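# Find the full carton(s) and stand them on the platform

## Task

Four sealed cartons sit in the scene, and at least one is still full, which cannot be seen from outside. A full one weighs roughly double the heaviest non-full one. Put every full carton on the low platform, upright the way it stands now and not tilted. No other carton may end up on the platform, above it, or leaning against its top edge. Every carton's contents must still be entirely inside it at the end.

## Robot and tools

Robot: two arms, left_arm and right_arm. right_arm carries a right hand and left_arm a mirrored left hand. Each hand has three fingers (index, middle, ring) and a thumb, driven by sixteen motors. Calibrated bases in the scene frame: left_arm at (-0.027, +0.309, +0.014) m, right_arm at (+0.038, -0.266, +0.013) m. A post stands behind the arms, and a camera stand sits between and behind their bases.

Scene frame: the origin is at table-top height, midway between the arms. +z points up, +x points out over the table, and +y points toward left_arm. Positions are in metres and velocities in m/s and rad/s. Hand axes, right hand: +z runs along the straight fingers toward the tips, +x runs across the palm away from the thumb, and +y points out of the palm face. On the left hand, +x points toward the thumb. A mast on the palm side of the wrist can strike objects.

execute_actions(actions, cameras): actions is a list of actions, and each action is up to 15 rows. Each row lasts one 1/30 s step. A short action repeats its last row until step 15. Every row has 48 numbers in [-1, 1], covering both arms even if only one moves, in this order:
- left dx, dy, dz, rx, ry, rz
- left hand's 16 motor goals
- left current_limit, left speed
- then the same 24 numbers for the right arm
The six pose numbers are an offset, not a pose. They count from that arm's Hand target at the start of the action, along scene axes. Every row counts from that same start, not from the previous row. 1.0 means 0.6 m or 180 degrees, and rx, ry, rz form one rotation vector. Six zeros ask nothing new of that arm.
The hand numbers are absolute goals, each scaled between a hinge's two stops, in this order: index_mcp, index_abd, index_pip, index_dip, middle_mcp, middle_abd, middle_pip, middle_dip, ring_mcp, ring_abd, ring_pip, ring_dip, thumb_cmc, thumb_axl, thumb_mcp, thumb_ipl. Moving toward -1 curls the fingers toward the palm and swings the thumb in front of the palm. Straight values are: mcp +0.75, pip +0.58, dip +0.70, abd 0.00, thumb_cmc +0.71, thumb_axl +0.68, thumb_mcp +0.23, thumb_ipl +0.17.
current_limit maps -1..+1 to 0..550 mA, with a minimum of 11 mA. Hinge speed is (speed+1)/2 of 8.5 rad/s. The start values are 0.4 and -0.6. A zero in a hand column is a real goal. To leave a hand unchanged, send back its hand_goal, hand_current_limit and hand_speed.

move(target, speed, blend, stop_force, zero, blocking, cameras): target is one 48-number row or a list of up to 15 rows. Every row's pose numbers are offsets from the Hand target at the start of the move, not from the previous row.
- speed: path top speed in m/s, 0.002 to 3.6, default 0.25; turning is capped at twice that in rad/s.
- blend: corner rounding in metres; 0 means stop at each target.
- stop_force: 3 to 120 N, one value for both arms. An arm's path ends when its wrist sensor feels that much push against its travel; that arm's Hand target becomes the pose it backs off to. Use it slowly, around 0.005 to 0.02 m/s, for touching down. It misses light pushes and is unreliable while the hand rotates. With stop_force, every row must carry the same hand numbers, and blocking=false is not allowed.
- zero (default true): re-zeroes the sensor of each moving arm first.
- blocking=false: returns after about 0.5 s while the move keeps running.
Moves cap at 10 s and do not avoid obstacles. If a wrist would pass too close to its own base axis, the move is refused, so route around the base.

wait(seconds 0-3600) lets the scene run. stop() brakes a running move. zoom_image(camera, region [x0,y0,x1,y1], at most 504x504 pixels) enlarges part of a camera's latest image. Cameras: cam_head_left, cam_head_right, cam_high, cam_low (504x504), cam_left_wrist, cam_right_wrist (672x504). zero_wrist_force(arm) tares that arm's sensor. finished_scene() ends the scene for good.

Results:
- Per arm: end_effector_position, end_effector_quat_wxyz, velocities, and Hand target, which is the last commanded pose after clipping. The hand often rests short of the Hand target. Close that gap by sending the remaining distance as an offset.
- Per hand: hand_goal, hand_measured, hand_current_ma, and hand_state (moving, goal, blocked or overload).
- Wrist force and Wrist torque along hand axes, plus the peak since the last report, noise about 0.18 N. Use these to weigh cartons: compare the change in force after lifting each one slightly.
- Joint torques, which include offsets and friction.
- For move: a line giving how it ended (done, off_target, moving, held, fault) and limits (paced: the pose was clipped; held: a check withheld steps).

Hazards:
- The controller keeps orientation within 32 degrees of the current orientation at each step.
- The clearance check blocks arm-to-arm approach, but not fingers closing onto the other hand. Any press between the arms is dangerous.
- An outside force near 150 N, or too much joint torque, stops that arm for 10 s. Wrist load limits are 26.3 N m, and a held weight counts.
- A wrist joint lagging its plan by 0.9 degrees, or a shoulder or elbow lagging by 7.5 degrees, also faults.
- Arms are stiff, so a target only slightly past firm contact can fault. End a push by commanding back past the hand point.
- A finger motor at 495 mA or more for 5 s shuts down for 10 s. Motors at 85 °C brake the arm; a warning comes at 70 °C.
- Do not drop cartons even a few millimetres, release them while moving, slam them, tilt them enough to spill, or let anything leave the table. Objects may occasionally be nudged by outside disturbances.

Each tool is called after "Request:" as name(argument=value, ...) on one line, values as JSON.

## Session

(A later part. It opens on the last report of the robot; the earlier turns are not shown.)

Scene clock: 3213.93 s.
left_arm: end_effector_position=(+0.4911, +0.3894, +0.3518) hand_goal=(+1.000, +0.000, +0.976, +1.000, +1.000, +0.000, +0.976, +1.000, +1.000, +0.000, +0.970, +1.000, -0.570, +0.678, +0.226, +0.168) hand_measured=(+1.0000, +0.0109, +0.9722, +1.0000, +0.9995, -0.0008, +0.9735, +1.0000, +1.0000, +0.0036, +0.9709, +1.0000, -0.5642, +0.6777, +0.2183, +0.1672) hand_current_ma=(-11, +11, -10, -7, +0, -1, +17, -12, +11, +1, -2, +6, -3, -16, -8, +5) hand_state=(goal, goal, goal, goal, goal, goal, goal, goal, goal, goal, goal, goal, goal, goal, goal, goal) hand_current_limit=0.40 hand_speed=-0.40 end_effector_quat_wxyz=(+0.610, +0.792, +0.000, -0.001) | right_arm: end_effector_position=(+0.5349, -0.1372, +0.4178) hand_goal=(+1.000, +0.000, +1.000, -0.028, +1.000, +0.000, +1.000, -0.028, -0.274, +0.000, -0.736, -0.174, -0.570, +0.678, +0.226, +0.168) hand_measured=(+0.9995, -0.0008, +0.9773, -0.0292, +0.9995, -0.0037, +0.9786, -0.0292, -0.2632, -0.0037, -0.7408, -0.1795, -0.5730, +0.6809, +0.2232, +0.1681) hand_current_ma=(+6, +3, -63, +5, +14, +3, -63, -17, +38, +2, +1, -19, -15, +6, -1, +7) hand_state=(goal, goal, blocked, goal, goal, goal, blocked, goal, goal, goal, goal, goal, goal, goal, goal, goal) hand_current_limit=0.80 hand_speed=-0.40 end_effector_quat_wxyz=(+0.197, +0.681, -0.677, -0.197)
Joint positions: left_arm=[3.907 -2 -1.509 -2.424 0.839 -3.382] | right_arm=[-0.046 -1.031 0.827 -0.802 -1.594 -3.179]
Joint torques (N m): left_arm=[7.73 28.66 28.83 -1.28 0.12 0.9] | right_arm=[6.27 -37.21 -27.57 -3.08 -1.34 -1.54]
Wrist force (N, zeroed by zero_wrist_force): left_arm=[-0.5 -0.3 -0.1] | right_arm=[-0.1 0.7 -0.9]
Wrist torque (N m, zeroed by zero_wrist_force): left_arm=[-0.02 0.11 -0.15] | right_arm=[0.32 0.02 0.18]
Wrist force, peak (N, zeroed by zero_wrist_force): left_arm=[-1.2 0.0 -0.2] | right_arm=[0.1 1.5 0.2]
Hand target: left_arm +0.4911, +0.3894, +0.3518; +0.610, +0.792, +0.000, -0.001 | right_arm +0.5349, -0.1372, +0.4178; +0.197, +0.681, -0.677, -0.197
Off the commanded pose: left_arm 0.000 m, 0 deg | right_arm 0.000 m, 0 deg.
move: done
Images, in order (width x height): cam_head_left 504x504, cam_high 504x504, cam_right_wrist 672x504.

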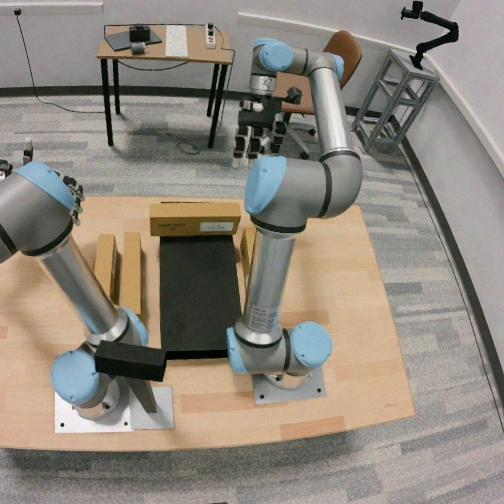

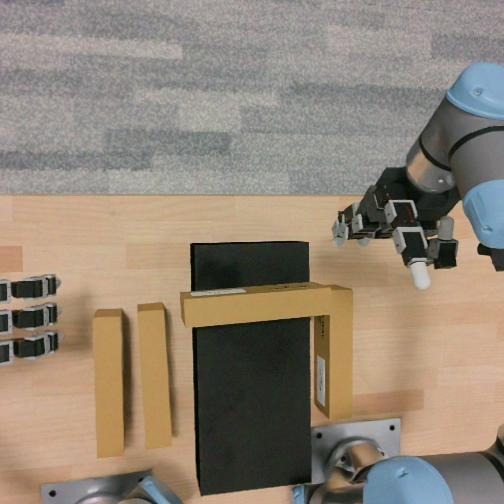

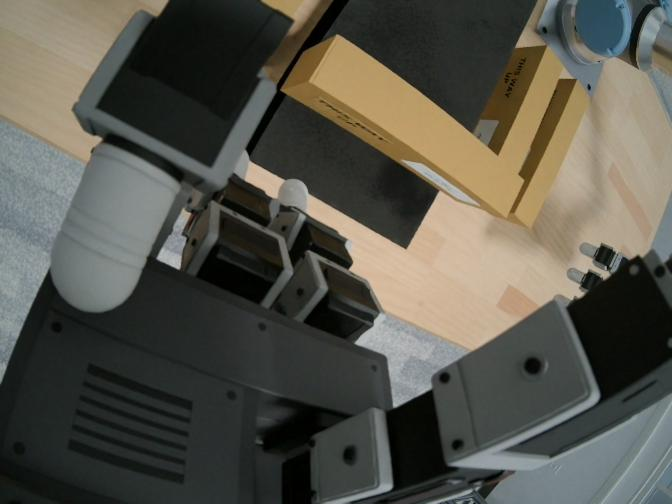

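Request:
move(target=[[0,0,0,0,0,0, 1,0,0.975,1, 1,0,0.975,1, 1,0,0.97,1, -0.571,0.678,0.226,0.168, 0.4,-0.4, -0.0915,0.1003,-0.146,0,0,0, 1,0,1,-0.029, 1,0,1,-0.029, -0.274,0,-0.737,-0.174, -0.571,0.678,0.226,0.168, 0.8,-0.4],[0,0,0,0,0,0, 1,0,0.975,1, 1,0,0.975,1, 1,0,0.97,1, -0.571,0.678,0.226,0.168, 0.4,-0.4, -0.0915,0.1003,-0.2597,0,0,0, 1,0,1,-0.029, 1,0,1,-0.029, -0.274,0,-0.737,-0.174, -0.571,0.678,0.226,0.168, 0.8,-0.4],[0,0,0,0,0,0, 1,0,0.975,1, 1,0,0.975,1, 1,0,0.97,1, -0.571,0.678,0.226,0.168, 0.4,-0.4, -0.1398,0.1003,-0.2597,0,0,0, 1,0,1,-0.029, 1,0,1,-0.029, -0.274,0,-0.737,-0.174, -0.571,0.678,0.226,0.168, 0.8,-0.4],[0,0,0,0,0,0, 1,0,0.975,1, 1,0,0.975,1, 1,0,0.97,1, -0.571,0.678,0.226,0.168, 0.4,-0.4, -0.2472,0.1398,-0.2597,0,0,-0.1667, 1,0,1,-0.029, 1,0,1,-0.029, -0.274,0,-0.737,-0.174, -0.571,0.678,0.226,0.168, 0.8,-0.4],[0,0,0,0,0,0, 1,0,0.975,1, 1,0,0.975,1, 1,0,0.97,1, -0.571,0.678,0.226,0.168, 0.4,-0.4, -0.2893,0.1788,-0.2597,0,0,-0.25, 1,0,1,-0.029, 1,0,1,-0.029, -0.274,0,-0.737,-0.174, -0.571,0.678,0.226,0.168, 0.8,-0.4]], speed=[0.2,0.1,0.04,0.04,0.04], blend=[0.01,0,0.003,0.005,0], cameras=["cam_high","cam_low","cam_right_wrist"])

Request:
zoom_image(camera="cam_high", region=[140, 220, 420, 500])

Scene clock: 3245.17 s.
left_arm: end_effector_position=(+0.4911, +0.3894, +0.3518) hand_goal=(+1.000, +0.000, +0.976, +1.000, +1.000, +0.000, +0.976, +1.000, +1.000, +0.000, +0.970, +1.000, -0.570, +0.678, +0.226, +0.168) hand_measured=(+0.9995, +0.0124, +0.9722, +1.0000, +0.9995, -0.0008, +0.9735, +0.9990, +1.0000, +0.0051, +0.9709, +0.9990, -0.5655, +0.6777, +0.2193, +0.1672) hand_current_ma=(-17, +9, -14, +0, +2, -7, +10, +4, +6, +2, +8, +11, +5, -7, -22, +5) hand_state=(goal, goal, goal, goal, goal, goal, goal, goal, goal, goal, goal, goal, goal, goal, goal, goal) hand_current_limit=0.40 hand_speed=-0.40 end_effector_quat_wxyz=(+0.610, +0.792, +0.000, -0.001) | right_arm: end_effector_position=(+0.3794, -0.0466, +0.2620) hand_goal=(+1.000, +0.000, +1.000, -0.028, +1.000, +0.000, +1.000, -0.028, -0.274, +0.000, -0.736, -0.174, -0.570, +0.678, +0.226, +0.168) hand_measured=(+0.9995, -0.0023, +0.9786, -0.0279, +1.0000, -0.0037, +0.9799, -0.0177, -0.2632, -0.0052, -0.7408, -0.1782, -0.5667, +0.6798, +0.2232, +0.1681) hand_current_ma=(+14, -8, -64, +16, +10, +8, -57, +26, +40, -6, -4, -16, +4, -2, -2, -1) hand_state=(goal, goal, blocked, goal, goal, goal, blocked, goal, goal, goal, goal, goal, goal, goal, goal, goal) hand_current_limit=0.80 hand_speed=-0.40 end_effector_quat_wxyz=(-0.131, -0.451, +0.848, +0.246) end_effector_velocity=(-0.001, +0.001, +0.000) end_effector_angular_velocity=(+0.001, +0.002, -0.005)
Joint positions: left_arm=[3.907 -2 -1.509 -2.424 0.839 -3.382] | right_arm=[-0.094 -1.508 1.875 -1.432 -1.307 -2.704]
Joint velocities: left_arm=[within noise] | right_arm=[-0.001 -0.003 0.005 -0.001 0.003 0.004]
Joint torques (N m): left_arm=[-8.31 48.78 16.23 0.38 -1.38 -0.99] | right_arm=[-4.54 -34.62 -10.07 -2.96 2.25 1.35]
Wrist force (N, zeroed by zero_wrist_force): left_arm=[-0.6 -0.3 -0.3] | right_arm=[0.8 -2.5 -2.3]
Wrist torque (N m, zeroed by zero_wrist_force): left_arm=[0.00 0.11 -0.16] | right_arm=[0.42 -0.04 0.04]
Wrist force, peak (N, zeroed by zero_wrist_force): left_arm=[-0.9 -0.3 -0.3] | right_arm=[0.2 -1.9 -4.9]
Hand target: left_arm +0.4911, +0.3894, +0.3518; +0.610, +0.792, +0.000, -0.001 | right_arm +0.3793, -0.0466, +0.2620; -0.131, -0.451, +0.848, +0.246 (not the last commanded pose)
Off the commanded pose: left_arm 0.000 m, 0 deg | right_arm 0.025 m, 11 deg.
move: off_target (right_arm; path cut at 10 s); path passed 4 of 5 targets

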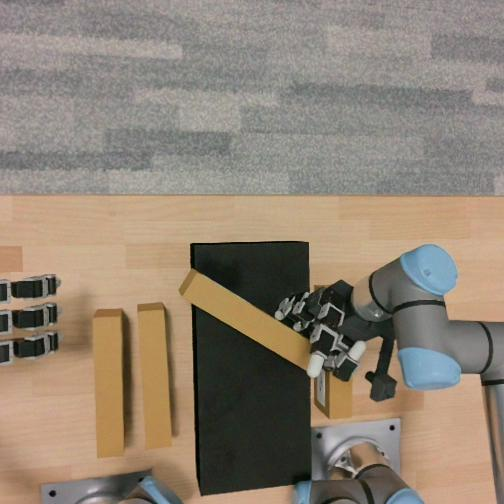

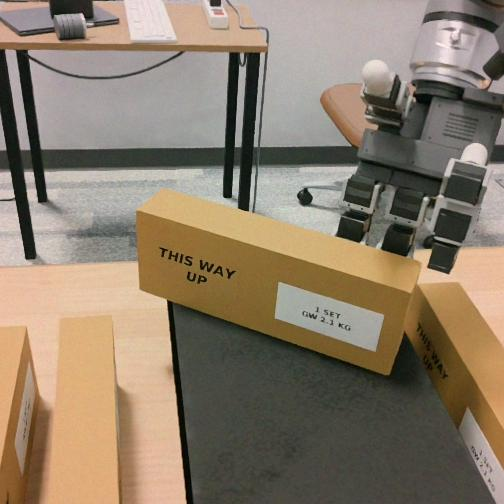

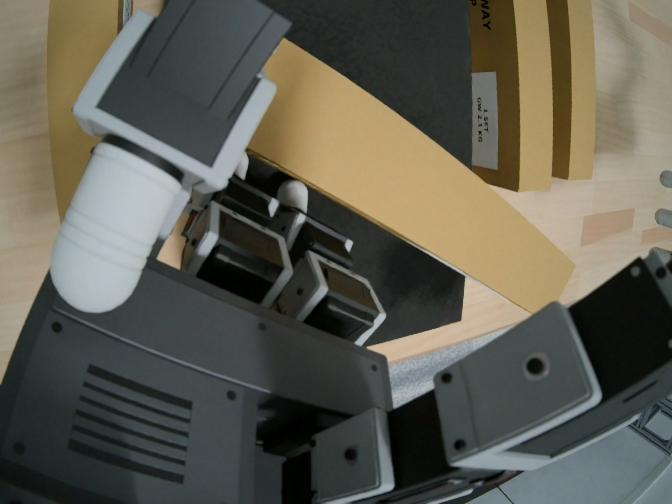

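Scaled by 1.800 from the camera's image (finer frame: 720x720).

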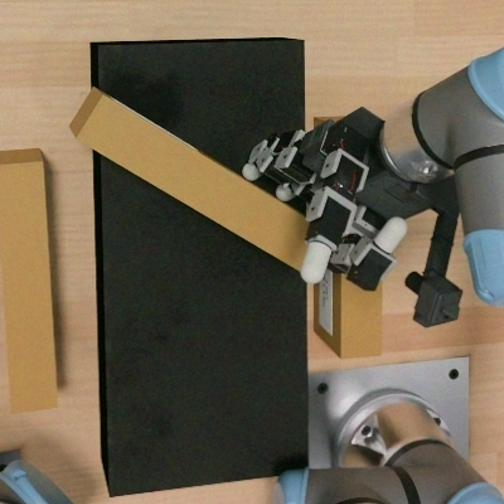

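Request:
move(target=[[0,0,0,0,0,0, 1,0,0.975,1, 1,0,0.975,1, 1,0,0.97,1, -0.571,0.678,0.226,0.168, 0.4,-0.4, -0.03,0.0278,0,0,0,-0.061, 1,0,1,-0.029, 1,0,1,-0.029, -0.274,0,-0.737,-0.174, -0.571,0.678,0.226,0.168, 0.8,-0.4],[0,0,0,0,0,0, 1,0,0.975,1, 1,0,0.975,1, 1,0,0.97,1, -0.571,0.678,0.226,0.168, 0.4,-0.4, -0.061,0.0767,0,0,0,-0.1444, 1,0,1,-0.029, 1,0,1,-0.029, -0.274,0,-0.737,-0.174, -0.571,0.678,0.226,0.168, 0.8,-0.4],[0,0,0,0,0,0, 1,0,0.975,1, 1,0,0.975,1, 1,0,0.97,1, -0.571,0.678,0.226,0.168, 0.4,-0.4, -0.0775,0.129,0,0,0,-0.2277, 1,0,1,-0.029, 1,0,1,-0.029, -0.274,0,-0.737,-0.174, -0.571,0.678,0.226,0.168, 0.8,-0.4]], speed=[0.07,0.07,0.07], blend=[0.005,0.005,0], cameras=["cam_high","cam_low"])

Request:
zoom_image(camera="cam_high", region=[140, 220, 420, 500])

Scene clock: 3278.03 s.
left_arm: end_effector_position=(+0.4911, +0.3894, +0.3518) hand_goal=(+1.000, +0.000, +0.976, +1.000, +1.000, +0.000, +0.976, +1.000, +1.000, +0.000, +0.970, +1.000, -0.570, +0.678, +0.226, +0.168) hand_measured=(+1.0000, +0.0124, +0.9722, +1.0000, +1.0000, -0.0008, +0.9735, +0.9990, +1.0000, +0.0065, +0.9696, +0.9990, -0.5655, +0.6767, +0.2193, +0.1672) hand_current_ma=(-14, +14, -10, -10, -9, +0, +15, -14, +4, +7, +9, +3, +2, -20, -2, +7) hand_state=(goal, goal, goal, goal, goal, goal, goal, goal, goal, goal, goal, goal, goal, goal, goal, goal) hand_current_limit=0.40 hand_speed=-0.40 end_effector_quat_wxyz=(+0.610, +0.792, +0.000, -0.001) | right_arm: end_effector_position=(+0.3328, +0.0308, +0.2620) hand_goal=(+1.000, +0.000, +1.000, -0.028, +1.000, +0.000, +1.000, -0.028, -0.274, +0.000, -0.736, -0.174, -0.570, +0.678, +0.226, +0.168) hand_measured=(+0.9995, -0.0008, +0.9773, -0.0279, +0.9995, -0.0008, +0.9799, -0.0113, -0.2632, -0.0052, -0.7408, -0.1795, -0.5667, +0.6798, +0.2232, +0.1681) hand_current_ma=(+7, -3, -64, +2, +9, +8, -54, +32, +46, +3, +4, -13, +5, +0, -4, -4) hand_state=(goal, goal, blocked, goal, goal, goal, goal, goal, goal, goal, goal, goal, goal, goal, goal, goal) hand_current_limit=0.80 hand_speed=-0.40 end_effector_quat_wxyz=(-0.036, -0.125, +0.952, +0.277)
Joint positions: left_arm=[3.907 -2 -1.509 -2.424 0.839 -3.382] | right_arm=[-0.105 -1.937 2.303 -1.718 -1.045 -1.989]
Joint torques (N m): left_arm=[-8.66 48.95 7.31 0.35 -1.35 -0.95] | right_arm=[6.61 -15.66 -10.9 -4.1 3.05 1.37]
Wrist force (N, zeroed by zero_wrist_force): left_arm=[-0.5 -0.1 0.0] | right_arm=[-1.1 -2.6 -1.3]
Wrist torque (N m, zeroed by zero_wrist_force): left_arm=[0.01 0.10 -0.15] | right_arm=[0.39 0.05 -0.15]
Wrist force, peak (N, zeroed by zero_wrist_force): left_arm=[-1.0 -0.4 0.1] | right_arm=[0.3 -3.1 -2.8]
Hand target: left_arm +0.4911, +0.3894, +0.3518; +0.610, +0.792, +0.000, -0.001 | right_arm +0.3328, +0.0308, +0.2620; -0.036, -0.125, +0.952, +0.277
Off the commanded pose: left_arm 0.000 m, 0 deg | right_arm 0.000 m, 0 deg.
move: done

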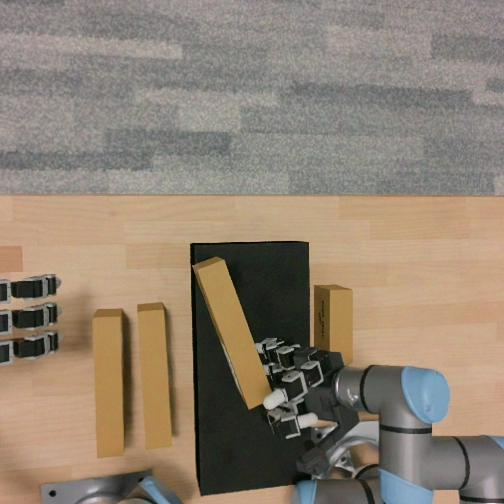

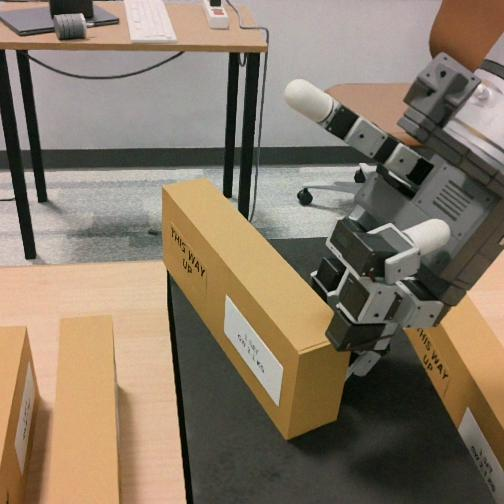

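Scaled by 1.800 from the camera's image (finer frame: 720x720).

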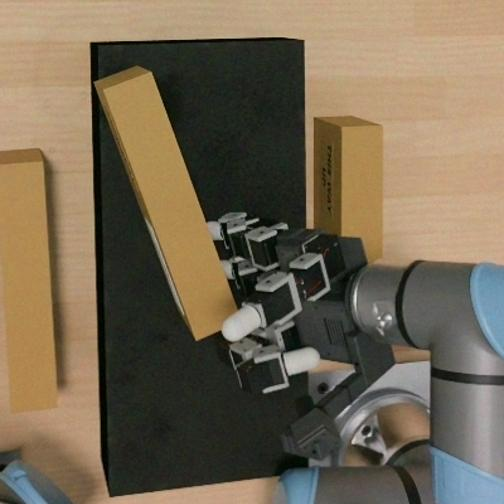

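Request:
move(target=[[0,0,0,0,0,0, 1,0,0.975,1, 1,0,0.975,1, 1,0,0.97,1, -0.571,0.678,0.226,0.168, 0.4,-0.4, -0.003,0.0603,0,0,0,-0.0933, 1,0,1,-0.029, 1,0,1,-0.029, -0.274,0,-0.737,-0.174, -0.571,0.678,0.226,0.168, 0.8,-0.4],[0,0,0,0,0,0, 1,0,0.975,1, 1,0,0.975,1, 1,0,0.97,1, -0.571,0.678,0.226,0.168, 0.4,-0.4, -0.003,0.09,0,0,0,-0.0933, 1,0,1,-0.029, 1,0,1,-0.029, -0.274,0,-0.737,-0.174, -0.571,0.678,0.226,0.168, 0.8,-0.4]], speed=[0.05,0.04], blend=[0.003,0], cameras=["cam_high","cam_low"])

Request:
zoom_image(camera="cam_high", region=[140, 220, 420, 500])

Scene clock: 3295.17 s.
left_arm: end_effector_position=(+0.4911, +0.3894, +0.3518) hand_goal=(+1.000, +0.000, +0.976, +1.000, +1.000, +0.000, +0.976, +1.000, +1.000, +0.000, +0.970, +1.000, -0.570, +0.678, +0.226, +0.168) hand_measured=(+1.0000, +0.0124, +0.9722, +0.9990, +1.0000, -0.0008, +0.9735, +1.0000, +0.9995, +0.0036, +0.9709, +0.9990, -0.5642, +0.6777, +0.2193, +0.1681) hand_current_ma=(-7, +11, -14, -14, +14, -6, +5, -4, +2, -1, +15, +5, -7, -8, -8, +6) hand_state=(goal, goal, goal, goal, goal, goal, goal, goal, goal, goal, goal, goal, goal, goal, goal, goal) hand_current_limit=0.40 hand_speed=-0.40 end_effector_quat_wxyz=(+0.610, +0.792, +0.000, -0.001) | right_arm: end_effector_position=(+0.3310, +0.0847, +0.2620) hand_goal=(+1.000, +0.000, +1.000, -0.028, +1.000, +0.000, +1.000, -0.028, -0.274, +0.000, -0.736, -0.174, -0.570, +0.678, +0.226, +0.168) hand_measured=(+1.0000, -0.0008, +0.9786, -0.0253, +1.0000, -0.0052, +0.9799, -0.0075, -0.2632, -0.0037, -0.7408, -0.1795, -0.5667, +0.6798, +0.2232, +0.1681) hand_current_ma=(+13, +2, -63, +11, +10, +1, -55, +54, +39, -3, -4, -21, +10, +5, -11, +4) hand_state=(goal, goal, blocked, goal, goal, goal, blocked, goal, goal, goal, goal, goal, goal, goal, goal, goal) hand_current_limit=0.80 hand_speed=-0.40 end_effector_quat_wxyz=(+0.005, +0.015, +0.960, +0.279)
Joint positions: left_arm=[3.907 -2 -1.509 -2.424 0.839 -3.382] | right_arm=[0.078 -2.016 2.426 -2.055 -1.01 -1.432]
Joint torques (N m): left_arm=[-8.05 48.91 7.83 0.37 -1.3 -1.11] | right_arm=[7.15 4.61 -27.16 -4.93 0.35 1.36]
Wrist force (N, zeroed by zero_wrist_force): left_arm=[-0.5 -0.1 0.3] | right_arm=[0.5 -2.8 -3.9]
Wrist torque (N m, zeroed by zero_wrist_force): left_arm=[-0.02 0.11 -0.16] | right_arm=[0.61 0.11 0.07]
Wrist force, peak (N, zeroed by zero_wrist_force): left_arm=[-1.0 -0.3 -0.3] | right_arm=[1.0 -2.5 -4.2]
Hand target: left_arm +0.4911, +0.3894, +0.3518; +0.610, +0.792, +0.000, -0.001 | right_arm +0.3310, +0.0848, +0.2620; +0.005, +0.015, +0.960, +0.279
Off the commanded pose: left_arm 0.000 m, 0 deg | right_arm 0.000 m, 0 deg.
move: done

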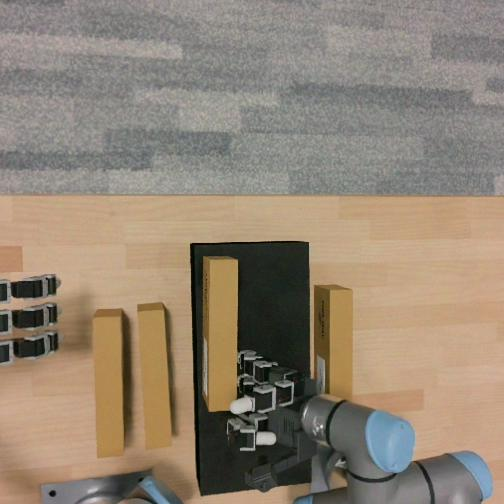

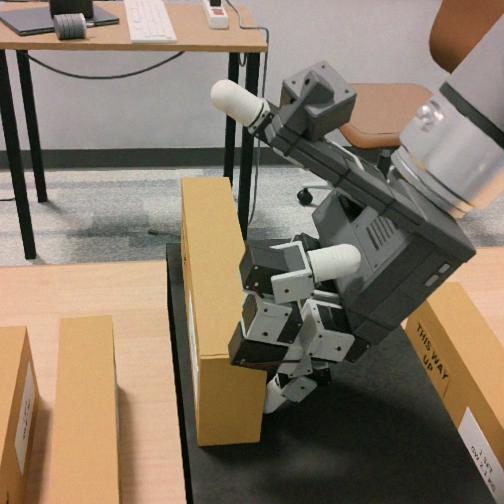

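Scaled by 1.800 from the camera's image (finer frame: 720x720).

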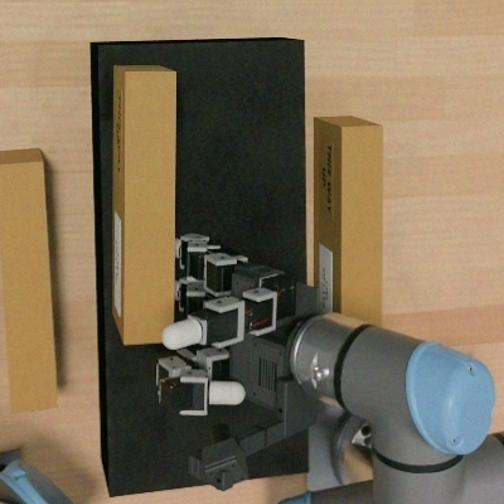

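Request:
move(target=[[0,0,0,0,0,0, 1,0,0.975,1, 1,0,0.975,1, 1,0,0.97,1, -0.571,0.678,0.226,0.168, 0.4,-0.4, 0,-0.06,0,0,0,0, 1,0,1,-0.029, 1,0,1,-0.029, -0.274,0,-0.737,-0.174, -0.571,0.678,0.226,0.168, 0.8,-0.4],[0,0,0,0,0,0, 1,0,0.975,1, 1,0,0.975,1, 1,0,0.97,1, -0.571,0.678,0.226,0.168, 0.4,-0.4, 0.1,-0.15,0.25,0,0,0, 1,0,1,-0.029, 1,0,1,-0.029, -0.274,0,-0.737,-0.174, -0.571,0.678,0.226,0.168, 0.8,-0.4],[0,0,0,0,0,0, 1,0,0.975,1, 1,0,0.975,1, 1,0,0.97,1, -0.571,0.678,0.226,0.168, 0.4,-0.4, 0.1,-0.05,0.2,-0.1441,-0.139,0.495, -0.274,0,-0.737,-0.174, 1,0,0.975,1, -0.274,0,-0.737,-0.174, -0.571,0.678,0.226,0.168, 0.8,-0.4],[0,0,0,0,0,0, 1,0,0.975,1, 1,0,0.975,1, 1,0,0.97,1, -0.571,0.678,0.226,0.168, 0.4,-0.4, -0.065,0.0195,0.05,-0.1441,-0.139,0.495, -0.274,0,-0.737,-0.174, 1,0,0.975,1, -0.274,0,-0.737,-0.174, -0.571,0.678,0.226,0.168, 0.8,-0.4]], speed=[0.1,0.25,0.25,0.2], blend=[0.003,0.03,0.02,0], cameras=["cam_high","cam_low"])

Request:
zoom_image(camera="cam_high", region=[140, 220, 420, 500])

Scene clock: 3353.23 s.
left_arm: end_effector_position=(+0.4911, +0.3894, +0.3518) hand_goal=(+1.000, +0.000, +0.976, +1.000, +1.000, +0.000, +0.976, +1.000, +1.000, +0.000, +0.970, +1.000, -0.570, +0.678, +0.226, +0.168) hand_measured=(+1.0000, +0.0109, +0.9735, +1.0000, +0.9995, -0.0008, +0.9735, +1.0000, +1.0000, +0.0051, +0.9709, +0.9990, -0.5655, +0.6777, +0.2183, +0.1681) hand_current_ma=(-9, +29, -11, -4, +4, -4, +3, -2, -2, +6, +8, +11, -5, +8, -1, +7) hand_state=(goal, goal, goal, goal, goal, goal, goal, goal, goal, goal, goal, goal, goal, goal, goal, goal) hand_current_limit=0.40 hand_speed=-0.40 end_effector_quat_wxyz=(+0.610, +0.792, +0.000, -0.001) | right_arm: end_effector_position=(+0.2921, +0.0964, +0.2921) hand_goal=(-0.274, +0.000, -0.736, -0.174, +1.000, +0.000, +0.976, +1.000, -0.274, +0.000, -0.736, -0.174, -0.570, +0.678, +0.226, +0.168) hand_measured=(-0.2595, -0.0008, -0.7357, -0.1795, +0.9959, -0.0037, +0.9683, +1.0000, -0.2632, -0.0052, -0.7357, -0.1795, -0.5730, +0.6809, +0.2232, +0.1681) hand_current_ma=(+58, -2, -3, -2, +1, +9, -21, -8, +39, +6, +15, -18, -5, +1, -8, +6) hand_state=(goal, goal, goal, goal, goal, goal, goal, goal, goal, goal, goal, goal, goal, goal, goal, goal) hand_current_limit=0.80 hand_speed=-0.40 end_effector_quat_wxyz=(+0.000, +0.707, -0.707, +0.000)
Joint positions: left_arm=[3.907 -2 -1.509 -2.424 0.839 -3.382] | right_arm=[0.497 -1.626 1.826 -1.771 -1.571 -2.636]
Joint torques (N m): left_arm=[-8.55 49.28 7.41 0.29 -1.36 -0.89] | right_arm=[7.62 -31.43 -11.89 -4.46 -0.63 1.47]
Wrist force (N, zeroed by zero_wrist_force): left_arm=[-0.6 0.0 0.1] | right_arm=[0.2 0.0 -1.3]
Wrist torque (N m, zeroed by zero_wrist_force): left_arm=[0.00 0.13 -0.17] | right_arm=[0.45 -0.04 0.08]
Wrist force, peak (N, zeroed by zero_wrist_force): left_arm=[-0.9 -0.2 -0.4] | right_arm=[0.7 -2.7 -4.6]
Hand target: left_arm +0.4911, +0.3894, +0.3518; +0.610, +0.792, +0.000, -0.001 | right_arm +0.2920, +0.0965, +0.2920; +0.000, +0.707, -0.707, +0.000
Off the commanded pose: left_arm 0.000 m, 0 deg | right_arm 0.000 m, 0 deg.
move: done; blend cut to 0 m at target 3

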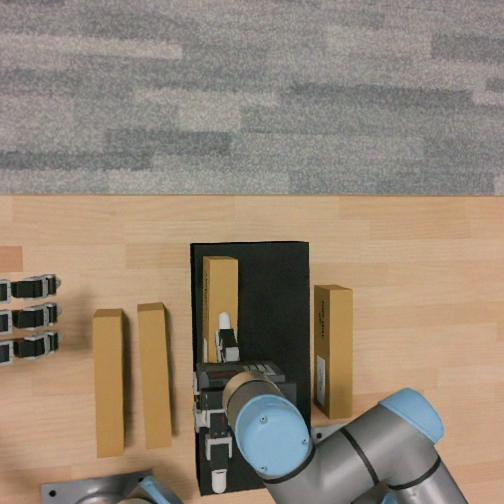

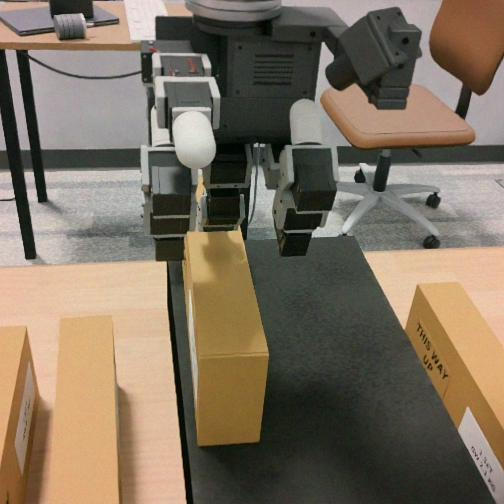

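Scaled by 1.800 from the camera's image (finer frame: 720x720).

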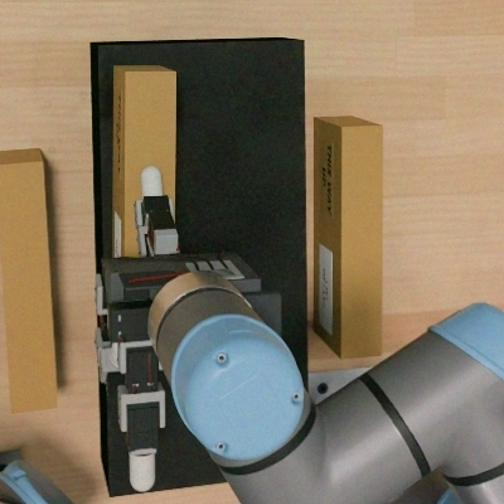

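Request:
move(target=[0,0,0,0,0,0, 1,0,0.975,1, 1,0,0.975,1, 1,0,0.97,1, -0.571,0.678,0.226,0.168, 0.4,-0.4, 0.0,0,-0.08,0,0,0, -0.274,0,-0.737,-0.174, 1,0,0.975,1, -0.274,0,-0.737,-0.174, -0.571,0.678,0.226,0.168, 0.8,-0.4], speed=0.012, stop_force=12)

Request:
move(target=[[0,0,0,0,0,0, 1,0,0.975,1, 1,0,0.975,1, 1,0,0.97,1, -0.571,0.678,0.226,0.168, 0.4,-0.4, -0.015,0,-0.0045,0,0,0, -0.274,0,-0.737,-0.174, 1,0,0.975,1, -0.274,0,-0.737,-0.174, -0.571,0.678,0.226,0.168, 0.8,-0.4],[0,0,0,0,0,0, 1,0,0.975,1, 1,0,0.975,1, 1,0,0.97,1, -0.571,0.678,0.226,0.168, 0.4,-0.4, -0.08,0,-0.0045,0,0,0, -0.274,0,-0.737,-0.174, 1,0,0.975,1, -0.274,0,-0.737,-0.174, -0.571,0.678,0.226,0.168, 0.8,-0.4]], speed=0.03, cameras=["cam_high"])

Request:
zoom_image(camera="cam_high", region=[140, 220, 420, 500])

Scene clock: 3367.03 s.
left_arm: end_effector_position=(+0.4911, +0.3894, +0.3518) hand_goal=(+1.000, +0.000, +0.976, +1.000, +1.000, +0.000, +0.976, +1.000, +1.000, +0.000, +0.970, +1.000, -0.570, +0.678, +0.226, +0.168) hand_measured=(+0.9995, +0.0109, +0.9735, +1.0000, +1.0000, -0.0008, +0.9735, +0.9990, +1.0000, +0.0051, +0.9709, +1.0000, -0.5655, +0.6767, +0.2193, +0.1681) hand_current_ma=(-10, +18, -18, -4, +4, -16, +6, -10, +7, +8, +8, +2, +12, -16, +0, +0) hand_state=(goal, goal, goal, goal, goal, goal, goal, goal, goal, goal, goal, goal, goal, goal, goal, goal) hand_current_limit=0.40 hand_speed=-0.40 end_effector_quat_wxyz=(+0.610, +0.792, +0.000, -0.001) | right_arm: end_effector_position=(+0.2920, +0.0965, +0.2839) hand_goal=(-0.274, +0.000, -0.736, -0.174, +1.000, +0.000, +0.976, +1.000, -0.274, +0.000, -0.736, -0.174, -0.570, +0.678, +0.226, +0.168) hand_measured=(-0.2595, -0.0023, -0.7357, -0.1795, +1.0000, -0.0023, +0.9799, +1.0000, -0.2632, -0.0052, -0.7357, -0.1795, -0.5730, +0.6798, +0.2232, +0.1681) hand_current_ma=(+63, +7, -2, -1, +11, +2, +10, -7, +42, +3, +12, -17, -11, +8, -6, -2) hand_state=(goal, goal, goal, goal, goal, goal, goal, goal, goal, goal, goal, goal, goal, goal, goal, goal) hand_current_limit=0.80 hand_speed=-0.40 end_effector_quat_wxyz=(+0.000, +0.707, -0.707, +0.000)
Joint positions: left_arm=[3.907 -2 -1.509 -2.424 0.839 -3.382] | right_arm=[0.497 -1.622 1.844 -1.793 -1.571 -2.636]
Joint torques (N m): left_arm=[-8.38 48.99 8.03 0.32 -1.37 -0.99] | right_arm=[-0.31 -27.87 -26.57 0.91 -0.76 1.54]
Wrist force (N, zeroed by zero_wrist_force): left_arm=[-0.2 -0.3 0.0] | right_arm=[0.6 -0.3 -5.8]
Wrist torque (N m, zeroed by zero_wrist_force): left_arm=[-0.02 0.07 -0.12] | right_arm=[0.97 0.05 0.12]
Wrist force, peak (N, zeroed by zero_wrist_force): left_arm=[-0.9 -0.4 -0.3] | right_arm=[0.2 10.7 -13.8]
Hand target: left_arm +0.4911, +0.3894, +0.3518; +0.610, +0.792, +0.000, -0.001 | right_arm +0.2920, +0.0965, +0.2839; +0.000, +0.707, -0.707, +0.000 (not the last commanded pose)
Off the commanded pose: left_arm 0.000 m, 0 deg | right_arm 0.040 m, 0 deg.
move: contact (right_arm)

Scene clock: 3369.33 s.
left_arm: end_effector_position=(+0.4911, +0.3894, +0.3518) hand_goal=(+1.000, +0.000, +0.976, +1.000, +1.000, +0.000, +0.976, +1.000, +1.000, +0.000, +0.970, +1.000, -0.570, +0.678, +0.226, +0.168) hand_measured=(+1.0000, +0.0139, +0.9722, +0.9990, +0.9995, -0.0008, +0.9722, +1.0000, +0.9995, +0.0051, +0.9696, +1.0000, -0.5655, +0.6777, +0.2183, +0.1672) hand_current_ma=(-2, +29, -32, -7, +13, -10, +6, -9, +11, +8, +11, -2, -8, -14, -11, +13) hand_state=(goal, goal, goal, goal, goal, goal, goal, goal, goal, goal, goal, goal, goal, goal, goal, goal) hand_current_limit=0.40 hand_speed=-0.40 end_effector_quat_wxyz=(+0.610, +0.792, +0.000, -0.001) | right_arm: end_effector_position=(+0.2443, +0.0965, +0.2812) hand_goal=(-0.274, +0.000, -0.736, -0.174, +1.000, +0.000, +0.976, +1.000, -0.274, +0.000, -0.736, -0.174, -0.570, +0.678, +0.226, +0.168) hand_measured=(-0.2583, -0.0008, -0.7357, -0.1782, +1.0000, -0.0037, +0.9978, +1.0000, -0.2632, -0.0066, -0.7357, -0.1795, -0.5730, +0.6798, +0.2232, +0.1681) hand_current_ma=(+60, -1, -1, -3, +14, +11, +60, -3, +37, +0, +9, -17, -12, -3, -8, +5) hand_state=(goal, goal, goal, goal, goal, goal, blocked, goal, goal, goal, goal, goal, goal, goal, goal, goal) hand_current_limit=0.80 hand_speed=-0.40 end_effector_quat_wxyz=(+0.000, +0.707, -0.707, +0.000)
Joint positions: left_arm=[3.907 -2 -1.509 -2.424 0.839 -3.382] | right_arm=[0.552 -1.702 1.923 -1.792 -1.571 -2.582]
Joint torques (N m): left_arm=[-8.54 48.62 7.89 0.36 -1.47 -0.98] | right_arm=[9.24 -18.09 -1.49 5.11 2.66 1.83]
Wrist force (N, zeroed by zero_wrist_force): left_arm=[-0.6 0.0 0.0] | right_arm=[-0.4 -11.1 -18.6]
Wrist torque (N m, zeroed by zero_wrist_force): left_arm=[0.00 0.12 -0.16] | right_arm=[3.25 0.41 -0.22]
Wrist force, peak (N, zeroed by zero_wrist_force): left_arm=[-0.8 -0.3 0.1] | right_arm=[0.0 -12.1 -19.2]
Hand target: left_arm +0.4911, +0.3894, +0.3518; +0.610, +0.792, +0.000, -0.001 | right_arm +0.2440, +0.0965, +0.2812; +0.000, +0.707, -0.707, +0.000
Off the commanded pose: left_arm 0.000 m, 0 deg | right_arm 0.000 m, 0 deg.
move: done

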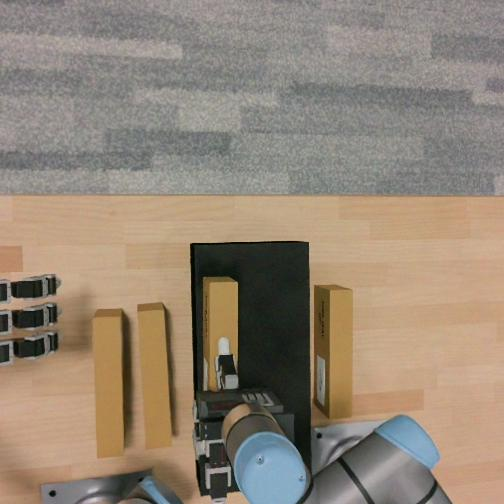

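Scaled by 1.800 from the camera's image (finer frame: 720x720).

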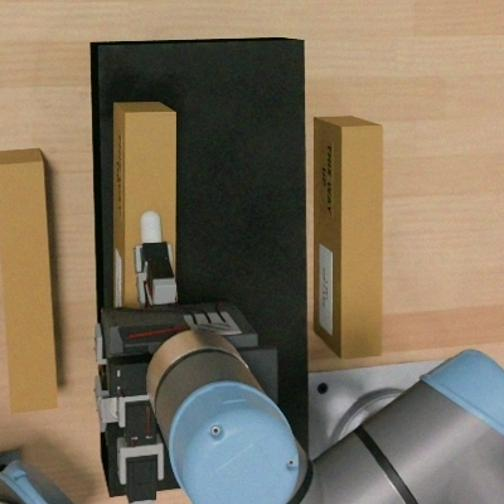

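Request:
move(target=[[0,0,0,0,0,0, 1,0,0.975,1, 1,0,0.975,1, 1,0,0.97,1, -0.571,0.678,0.226,0.168, 0.4,-0.4, -0.19,0,0,0,0,0, -0.274,0,-0.737,-0.174, 1,0,0.975,1, -0.274,0,-0.737,-0.174, -0.571,0.678,0.226,0.168, 0.8,-0.4]], speed=0.03, cameras=["cam_high"])

Request:
zoom_image(camera="cam_high", region=[140, 220, 420, 500])

Scene clock: 3383.93 s.
left_arm: end_effector_position=(+0.4911, +0.3894, +0.3518) hand_goal=(+1.000, +0.000, +0.976, +1.000, +1.000, +0.000, +0.976, +1.000, +1.000, +0.000, +0.970, +1.000, -0.570, +0.678, +0.226, +0.168) hand_measured=(+1.0000, +0.0109, +0.9709, +1.0000, +1.0000, +0.0007, +0.9722, +1.0000, +1.0000, +0.0051, +0.9696, +0.9990, -0.5655, +0.6767, +0.2193, +0.1672) hand_current_ma=(-4, +18, -13, +2, -2, +2, -6, -5, +2, +1, +2, +13, -13, -12, -10, +11) hand_state=(goal, goal, goal, goal, goal, goal, goal, goal, goal, goal, goal, goal, goal, goal, goal, goal) hand_current_limit=0.40 hand_speed=-0.40 end_effector_quat_wxyz=(+0.610, +0.792, +0.000, -0.001) | right_arm: end_effector_position=(+0.1302, +0.0965, +0.2812) hand_goal=(-0.274, +0.000, -0.736, -0.174, +1.000, +0.000, +0.976, +1.000, -0.274, +0.000, -0.736, -0.174, -0.570, +0.678, +0.226, +0.168) hand_measured=(-0.2595, -0.0008, -0.7357, -0.1782, +1.0000, -0.0023, +0.9965, +1.0000, -0.2620, -0.0052, -0.7357, -0.1782, -0.5730, +0.6798, +0.2232, +0.1681) hand_current_ma=(+50, +6, +2, -12, +28, +9, +61, +1, +43, +2, +12, -12, -9, +5, -2, +0) hand_state=(goal, goal, goal, goal, goal, goal, blocked, goal, goal, goal, goal, goal, goal, goal, goal, goal) hand_current_limit=0.80 hand_speed=-0.40 end_effector_quat_wxyz=(+0.000, +0.707, -0.707, +0.000)
Joint positions: left_arm=[3.907 -2 -1.509 -2.424 0.839 -3.382] | right_arm=[0.727 -1.874 2.054 -1.751 -1.571 -2.406]
Joint torques (N m): left_arm=[-8.48 49.08 7.25 0.26 -1.29 -0.94] | right_arm=[8.85 -14.59 -2.32 4.41 2.62 1.65]
Wrist force (N, zeroed by zero_wrist_force): left_arm=[-0.2 -0.1 -0.2] | right_arm=[-0.4 -10.8 -17.4]
Wrist torque (N m, zeroed by zero_wrist_force): left_arm=[0.02 0.06 -0.13] | right_arm=[3.05 0.38 -0.22]
Wrist force, peak (N, zeroed by zero_wrist_force): left_arm=[-0.8 -0.5 -0.2] | right_arm=[-0.1 -13.0 -18.0]
Hand target: left_arm +0.4911, +0.3894, +0.3518; +0.610, +0.792, +0.000, -0.001 | right_arm +0.1300, +0.0965, +0.2812; +0.000, +0.707, -0.707, +0.000
Off the commanded pose: left_arm 0.000 m, 0 deg | right_arm 0.000 m, 0 deg.
move: done

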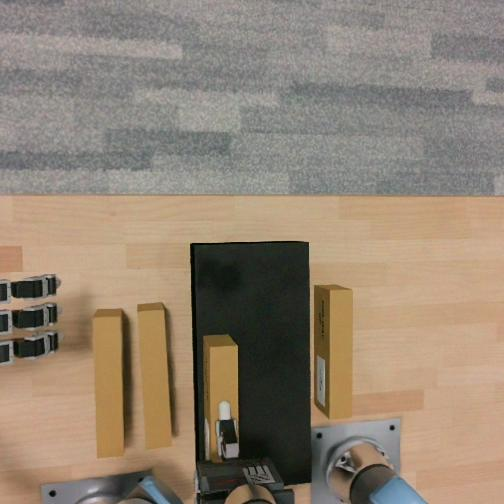

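Scaled by 1.800 from the camera's image (finer frame: 720x720).

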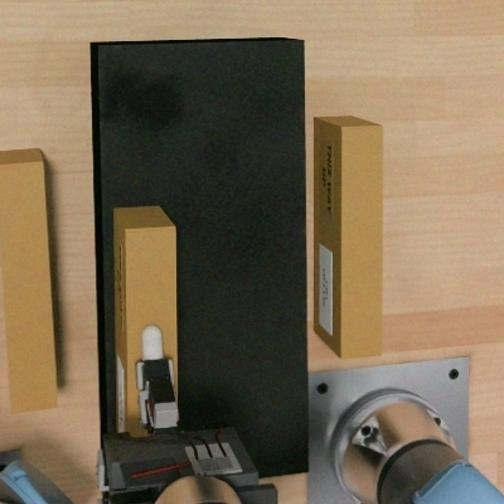

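Request:
move(target=[[0,0,0,0,0,0, 1,0,0.975,1, 1,0,0.975,1, 1,0,0.97,1, -0.571,0.678,0.226,0.168, 0.4,-0.4, -0.042,0,0,0,0,0, -0.274,0,-0.737,-0.174, 1,0,0.975,1, -0.274,0,-0.737,-0.174, -0.571,0.678,0.226,0.168, 0.8,-0.4]], speed=0.03)

Request:
move(target=[[0,0,0,0,0,0, 1,0,0.975,1, 1,0,0.975,1, 1,0,0.97,1, -0.571,0.678,0.226,0.168, 0.4,-0.4, 0,0,0.15,0,0,0, -0.274,0,-0.737,-0.174, 1,0,0.975,1, -0.274,0,-0.737,-0.174, -0.571,0.678,0.226,0.168, 0.8,-0.4],[0,0,0,0,0,0, 1,0,0.975,1, 1,0,0.975,1, 1,0,0.97,1, -0.571,0.678,0.226,0.168, 0.4,-0.4, 0.5,-0.3,0.2,0,0,0, -0.274,0,-0.737,-0.174, 1,0,0.975,1, -0.274,0,-0.737,-0.174, -0.571,0.678,0.226,0.168, 0.8,-0.4]], speed=[0.1,0.25], blend=[0.01,0], cameras=["cam_high","cam_low"])

Request:
zoom_image(camera="cam_high", region=[140, 220, 420, 500])

Scene clock: 3400.80 s.
left_arm: end_effector_position=(+0.4911, +0.3894, +0.3518) hand_goal=(+1.000, +0.000, +0.976, +1.000, +1.000, +0.000, +0.976, +1.000, +1.000, +0.000, +0.970, +1.000, -0.570, +0.678, +0.226, +0.168) hand_measured=(+0.9995, +0.0124, +0.9735, +0.9990, +1.0000, -0.0008, +0.9735, +1.0000, +0.9995, +0.0065, +0.9709, +1.0000, -0.5655, +0.6767, +0.2203, +0.1672) hand_current_ma=(-7, +14, -24, -4, -4, -10, +8, -3, +5, +9, +4, +8, -16, -11, -9, +6) hand_state=(goal, goal, goal, goal, goal, goal, goal, goal, goal, goal, goal, goal, goal, goal, goal, goal) hand_current_limit=0.40 hand_speed=-0.40 end_effector_quat_wxyz=(+0.610, +0.792, +0.000, -0.001) | right_arm: end_effector_position=(+0.1050, +0.0965, +0.2812) hand_goal=(-0.274, +0.000, -0.736, -0.174, +1.000, +0.000, +0.976, +1.000, -0.274, +0.000, -0.736, -0.174, -0.570, +0.678, +0.226, +0.168) hand_measured=(-0.2595, -0.0008, -0.7357, -0.1782, +1.0000, -0.0023, +0.9965, +1.0000, -0.2632, -0.0052, -0.7357, -0.1795, -0.5730, +0.6798, +0.2222, +0.1681) hand_current_ma=(+53, +1, -4, -5, +14, +3, +58, +0, +38, -7, +8, -12, -10, +8, +2, +0) hand_state=(goal, goal, goal, goal, goal, goal, blocked, goal, goal, goal, goal, goal, goal, goal, goal, goal) hand_current_limit=0.80 hand_speed=-0.40 end_effector_quat_wxyz=(+0.000, +0.707, -0.707, +0.000)
Joint positions: left_arm=[3.907 -2 -1.509 -2.424 0.839 -3.382] | right_arm=[0.776 -1.905 2.074 -1.74 -1.571 -2.357]
Joint torques (N m): left_arm=[-8.29 48.36 7.27 0.36 -1.39 -0.96] | right_arm=[7.82 -12.32 -2.88 4.32 2.7 1.4]
Wrist force (N, zeroed by zero_wrist_force): left_arm=[-0.7 -0.3 -0.4] | right_arm=[-0.5 -10.7 -17.4]
Wrist torque (N m, zeroed by zero_wrist_force): left_arm=[0.00 0.12 -0.16] | right_arm=[3.04 0.38 -0.24]
Wrist force, peak (N, zeroed by zero_wrist_force): left_arm=[-0.9 -0.2 -0.3] | right_arm=[0.1 -12.8 -17.0]
Hand target: left_arm +0.4911, +0.3894, +0.3518; +0.610, +0.792, +0.000, -0.001 | right_arm +0.1048, +0.0965, +0.2812; +0.000, +0.707, -0.707, +0.000
Off the commanded pose: left_arm 0.000 m, 0 deg | right_arm 0.000 m, 0 deg.
move: done

Scene clock: 3403.87 s.
left_arm: end_effector_position=(+0.4911, +0.3894, +0.3518) hand_goal=(+1.000, +0.000, +0.976, +1.000, +1.000, +0.000, +0.976, +1.000, +1.000, +0.000, +0.970, +1.000, -0.570, +0.678, +0.226, +0.168) hand_measured=(+1.0000, +0.0139, +0.9722, +0.9990, +0.9995, -0.0008, +0.9722, +0.9990, +0.9995, +0.0051, +0.9696, +1.0000, -0.5642, +0.6767, +0.2193, +0.1681) hand_current_ma=(-5, +28, -25, +2, -4, -11, +4, -10, +13, +5, +9, +9, +1, -13, -8, -7) hand_state=(goal, goal, goal, goal, goal, goal, goal, goal, goal, goal, goal, goal, goal, goal, goal, goal) hand_current_limit=0.40 hand_speed=-0.40 end_effector_quat_wxyz=(+0.610, +0.792, +0.000, -0.001) | right_arm: end_effector_position=(+0.4046, -0.0834, +0.4012) hand_goal=(-0.274, +0.000, -0.736, -0.174, +1.000, +0.000, +0.976, +1.000, -0.274, +0.000, -0.736, -0.174, -0.570, +0.678, +0.226, +0.168) hand_measured=(-0.2595, -0.0008, -0.7357, -0.1782, +0.9959, -0.0023, +0.9722, +1.0000, -0.2632, -0.0052, -0.7357, -0.1782, -0.5743, +0.6809, +0.2232, +0.1681) hand_current_ma=(+53, -5, -5, -7, -4, +1, -7, -6, +37, -3, +9, -7, -12, -1, +0, +8) hand_state=(goal, goal, goal, goal, goal, goal, goal, goal, goal, goal, goal, goal, goal, goal, goal, goal) hand_current_limit=0.80 hand_speed=-0.40 end_effector_quat_wxyz=(+0.000, +0.707, -0.707, +0.000)
Joint positions: left_arm=[3.907 -2 -1.509 -2.424 0.839 -3.382] | right_arm=[0.05 -1.644 1.563 -1.491 -1.571 -3.083]
Joint torques (N m): left_arm=[-8.6 49.07 7.45 0.35 -1.39 -0.89] | right_arm=[-5.59 -12.63 -29.92 0.2 1.44 -1.24]
Wrist force (N, zeroed by zero_wrist_force): left_arm=[-0.5 -0.2 -0.2] | right_arm=[0.1 0.0 -1.4]
Wrist torque (N m, zeroed by zero_wrist_force): left_arm=[0.00 0.11 -0.16] | right_arm=[0.46 -0.01 0.24]
Wrist force, peak (N, zeroed by zero_wrist_force): left_arm=[-0.9 -0.4 0.1] | right_arm=[-0.2 -11.2 -17.0]
Hand target: left_arm +0.4911, +0.3894, +0.3518; +0.610, +0.792, +0.000, -0.001 | right_arm +0.4048, -0.0835, +0.4012; +0.000, +0.707, -0.707, +0.000
Off the commanded pose: left_arm 0.000 m, 0 deg | right_arm 0.000 m, 0 deg.
move: done

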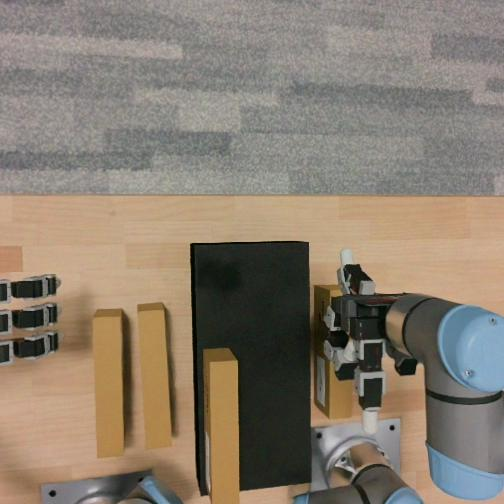

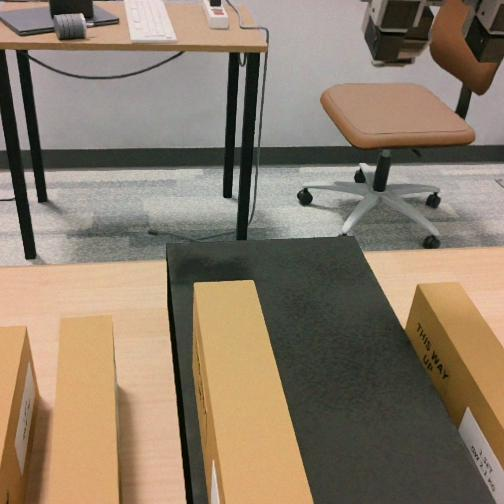

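Scaled by 1.800 from the camera's image (finer frame: 720x720).

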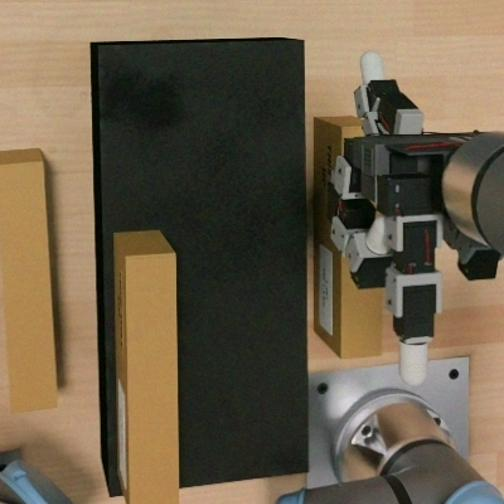

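Request:
execute_actions(actions=[])

Scene clock: 3445.47 s.
left_arm: end_effector_position=(+0.4911, +0.3894, +0.3518) hand_goal=(+1.000, +0.000, +0.976, +1.000, +1.000, +0.000, +0.976, +1.000, +1.000, +0.000, +0.970, +1.000, -0.570, +0.678, +0.226, +0.168) hand_measured=(+0.9995, +0.0124, +0.9735, +0.9990, +1.0000, +0.0007, +0.9735, +1.0000, +1.0000, +0.0051, +0.9709, +1.0000, -0.5655, +0.6767, +0.2193, +0.1681) hand_current_ma=(-17, +21, -13, -24, +2, -2, +0, -3, -3, +5, +5, +10, +11, -9, -8, +5) hand_state=(goal, goal, goal, goal, goal, goal, goal, goal, goal, goal, goal, goal, goal, goal, goal, goal) hand_current_limit=0.40 hand_speed=-0.40 end_effector_quat_wxyz=(+0.610, +0.792, +0.000, -0.001) | right_arm: end_effector_position=(+0.4048, -0.0835, +0.4012) hand_goal=(-0.274, +0.000, -0.736, -0.174, +1.000, +0.000, +0.976, +1.000, -0.274, +0.000, -0.736, -0.174, -0.570, +0.678, +0.226, +0.168) hand_measured=(-0.2583, -0.0008, -0.7357, -0.1782, +0.9959, -0.0023, +0.9722, +1.0000, -0.2632, -0.0052, -0.7357, -0.1795, -0.5730, +0.6798, +0.2232, +0.1681) hand_current_ma=(+53, -3, +5, -4, +3, +15, -3, -13, +35, +1, +2, -12, -14, +6, -5, +0) hand_state=(goal, goal, goal, goal, goal, goal, goal, goal, goal, goal, goal, goal, goal, goal, goal, goal) hand_current_limit=0.80 hand_speed=-0.40 end_effector_quat_wxyz=(+0.000, +0.707, -0.707, +0.000)
Joint positions: left_arm=[3.907 -2 -1.509 -2.424 0.839 -3.382] | right_arm=[0.05 -1.643 1.563 -1.491 -1.571 -3.084]
Joint velocities: within noise
Joint torques (N m): left_arm=[-8.19 49.38 7.51 0.26 -1.45 -0.92] | right_arm=[-5.62 -13.35 -29.79 0.17 1.41 -1.43]
Motor temperatures (°C): left_arm=[36 29 26 39 36 39] | right_arm=[28 30 32 36 39 34]
Wrist force (N, zeroed by zero_wrist_force): left_arm=[-0.7 0.1 0.1] | right_arm=[0.2 0.4 -1.2]
Wrist torque (N m, zeroed by zero_wrist_force): left_arm=[0.01 0.13 -0.17] | right_arm=[0.50 -0.03 0.26]
Wrist force, peak (N, zeroed by zero_wrist_force): left_arm=[-0.8 -0.4 0.2] | right_arm=[-0.1 0.5 -1.8]
Hand target: left_arm +0.4911, +0.3894, +0.3518; +0.610, +0.792, +0.000, -0.001 | right_arm +0.4048, -0.0835, +0.4012; +0.000, +0.707, -0.707, +0.000
Off the commanded pose: left_arm 0.000 m, 0 deg | right_arm 0.000 m, 0 deg.

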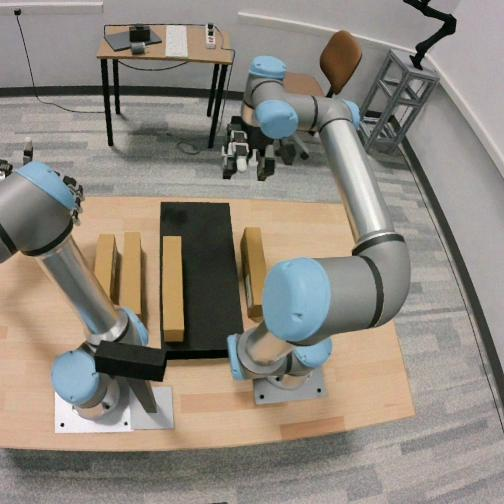

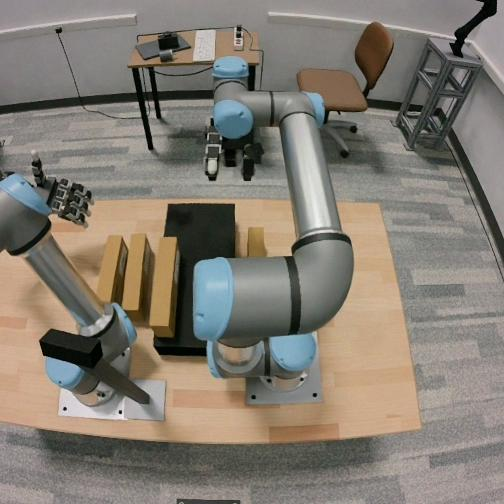

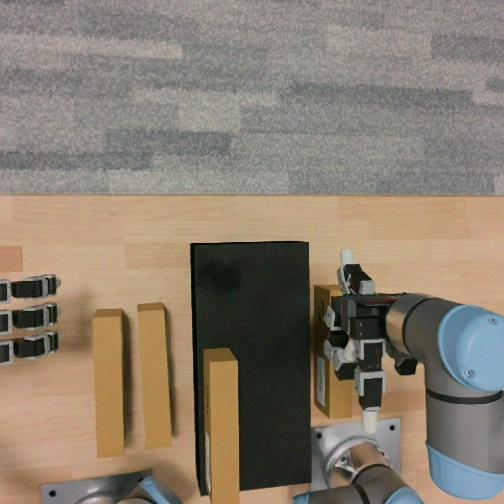

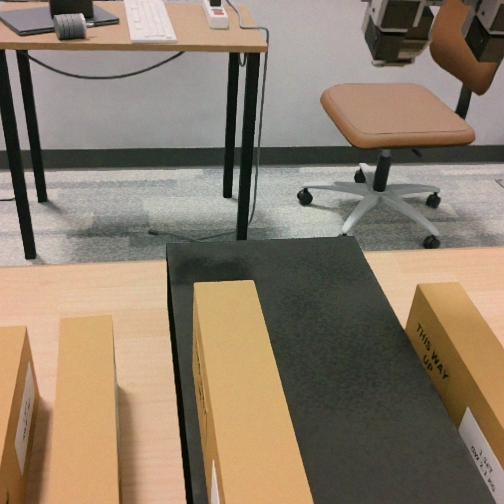

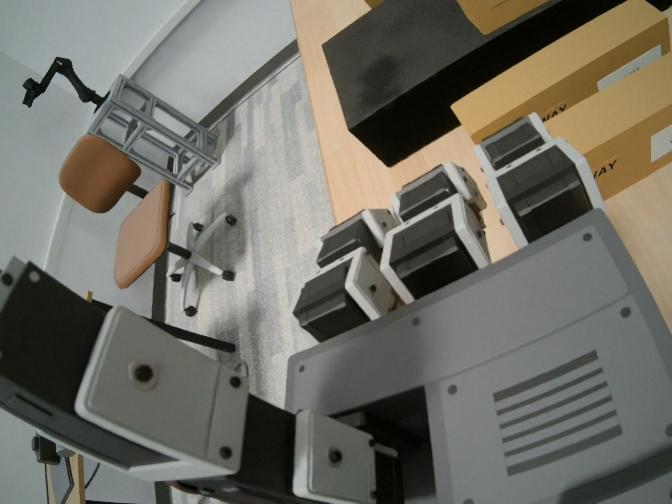

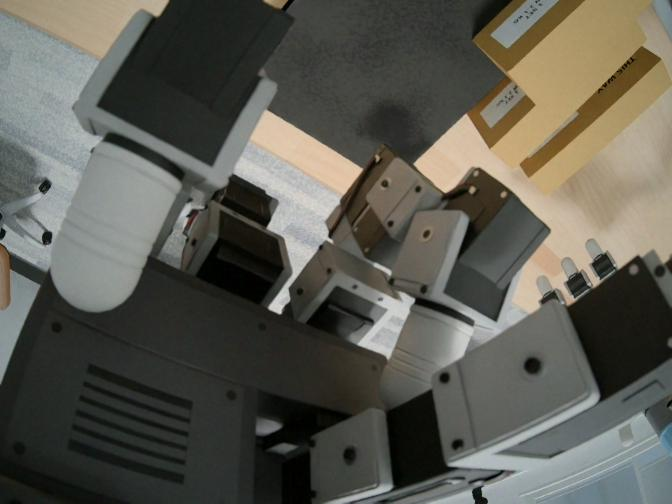

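Request:
zoom_image(camera="cam_high", region=[260, 220, 420, 440])

Request:
zoom_image(camera="cam_low", region=[300, 230, 504, 504])

Scaled by 2.291 from the camera's image (finer frame: 720x720).

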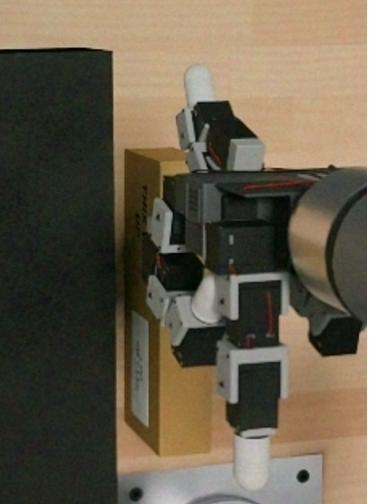

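Scaled by 1.839 from the camera's image (finer frame: 720x720).

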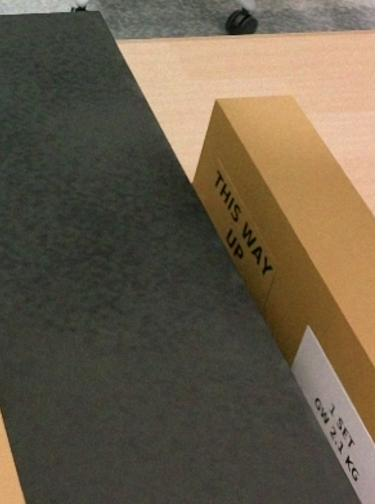

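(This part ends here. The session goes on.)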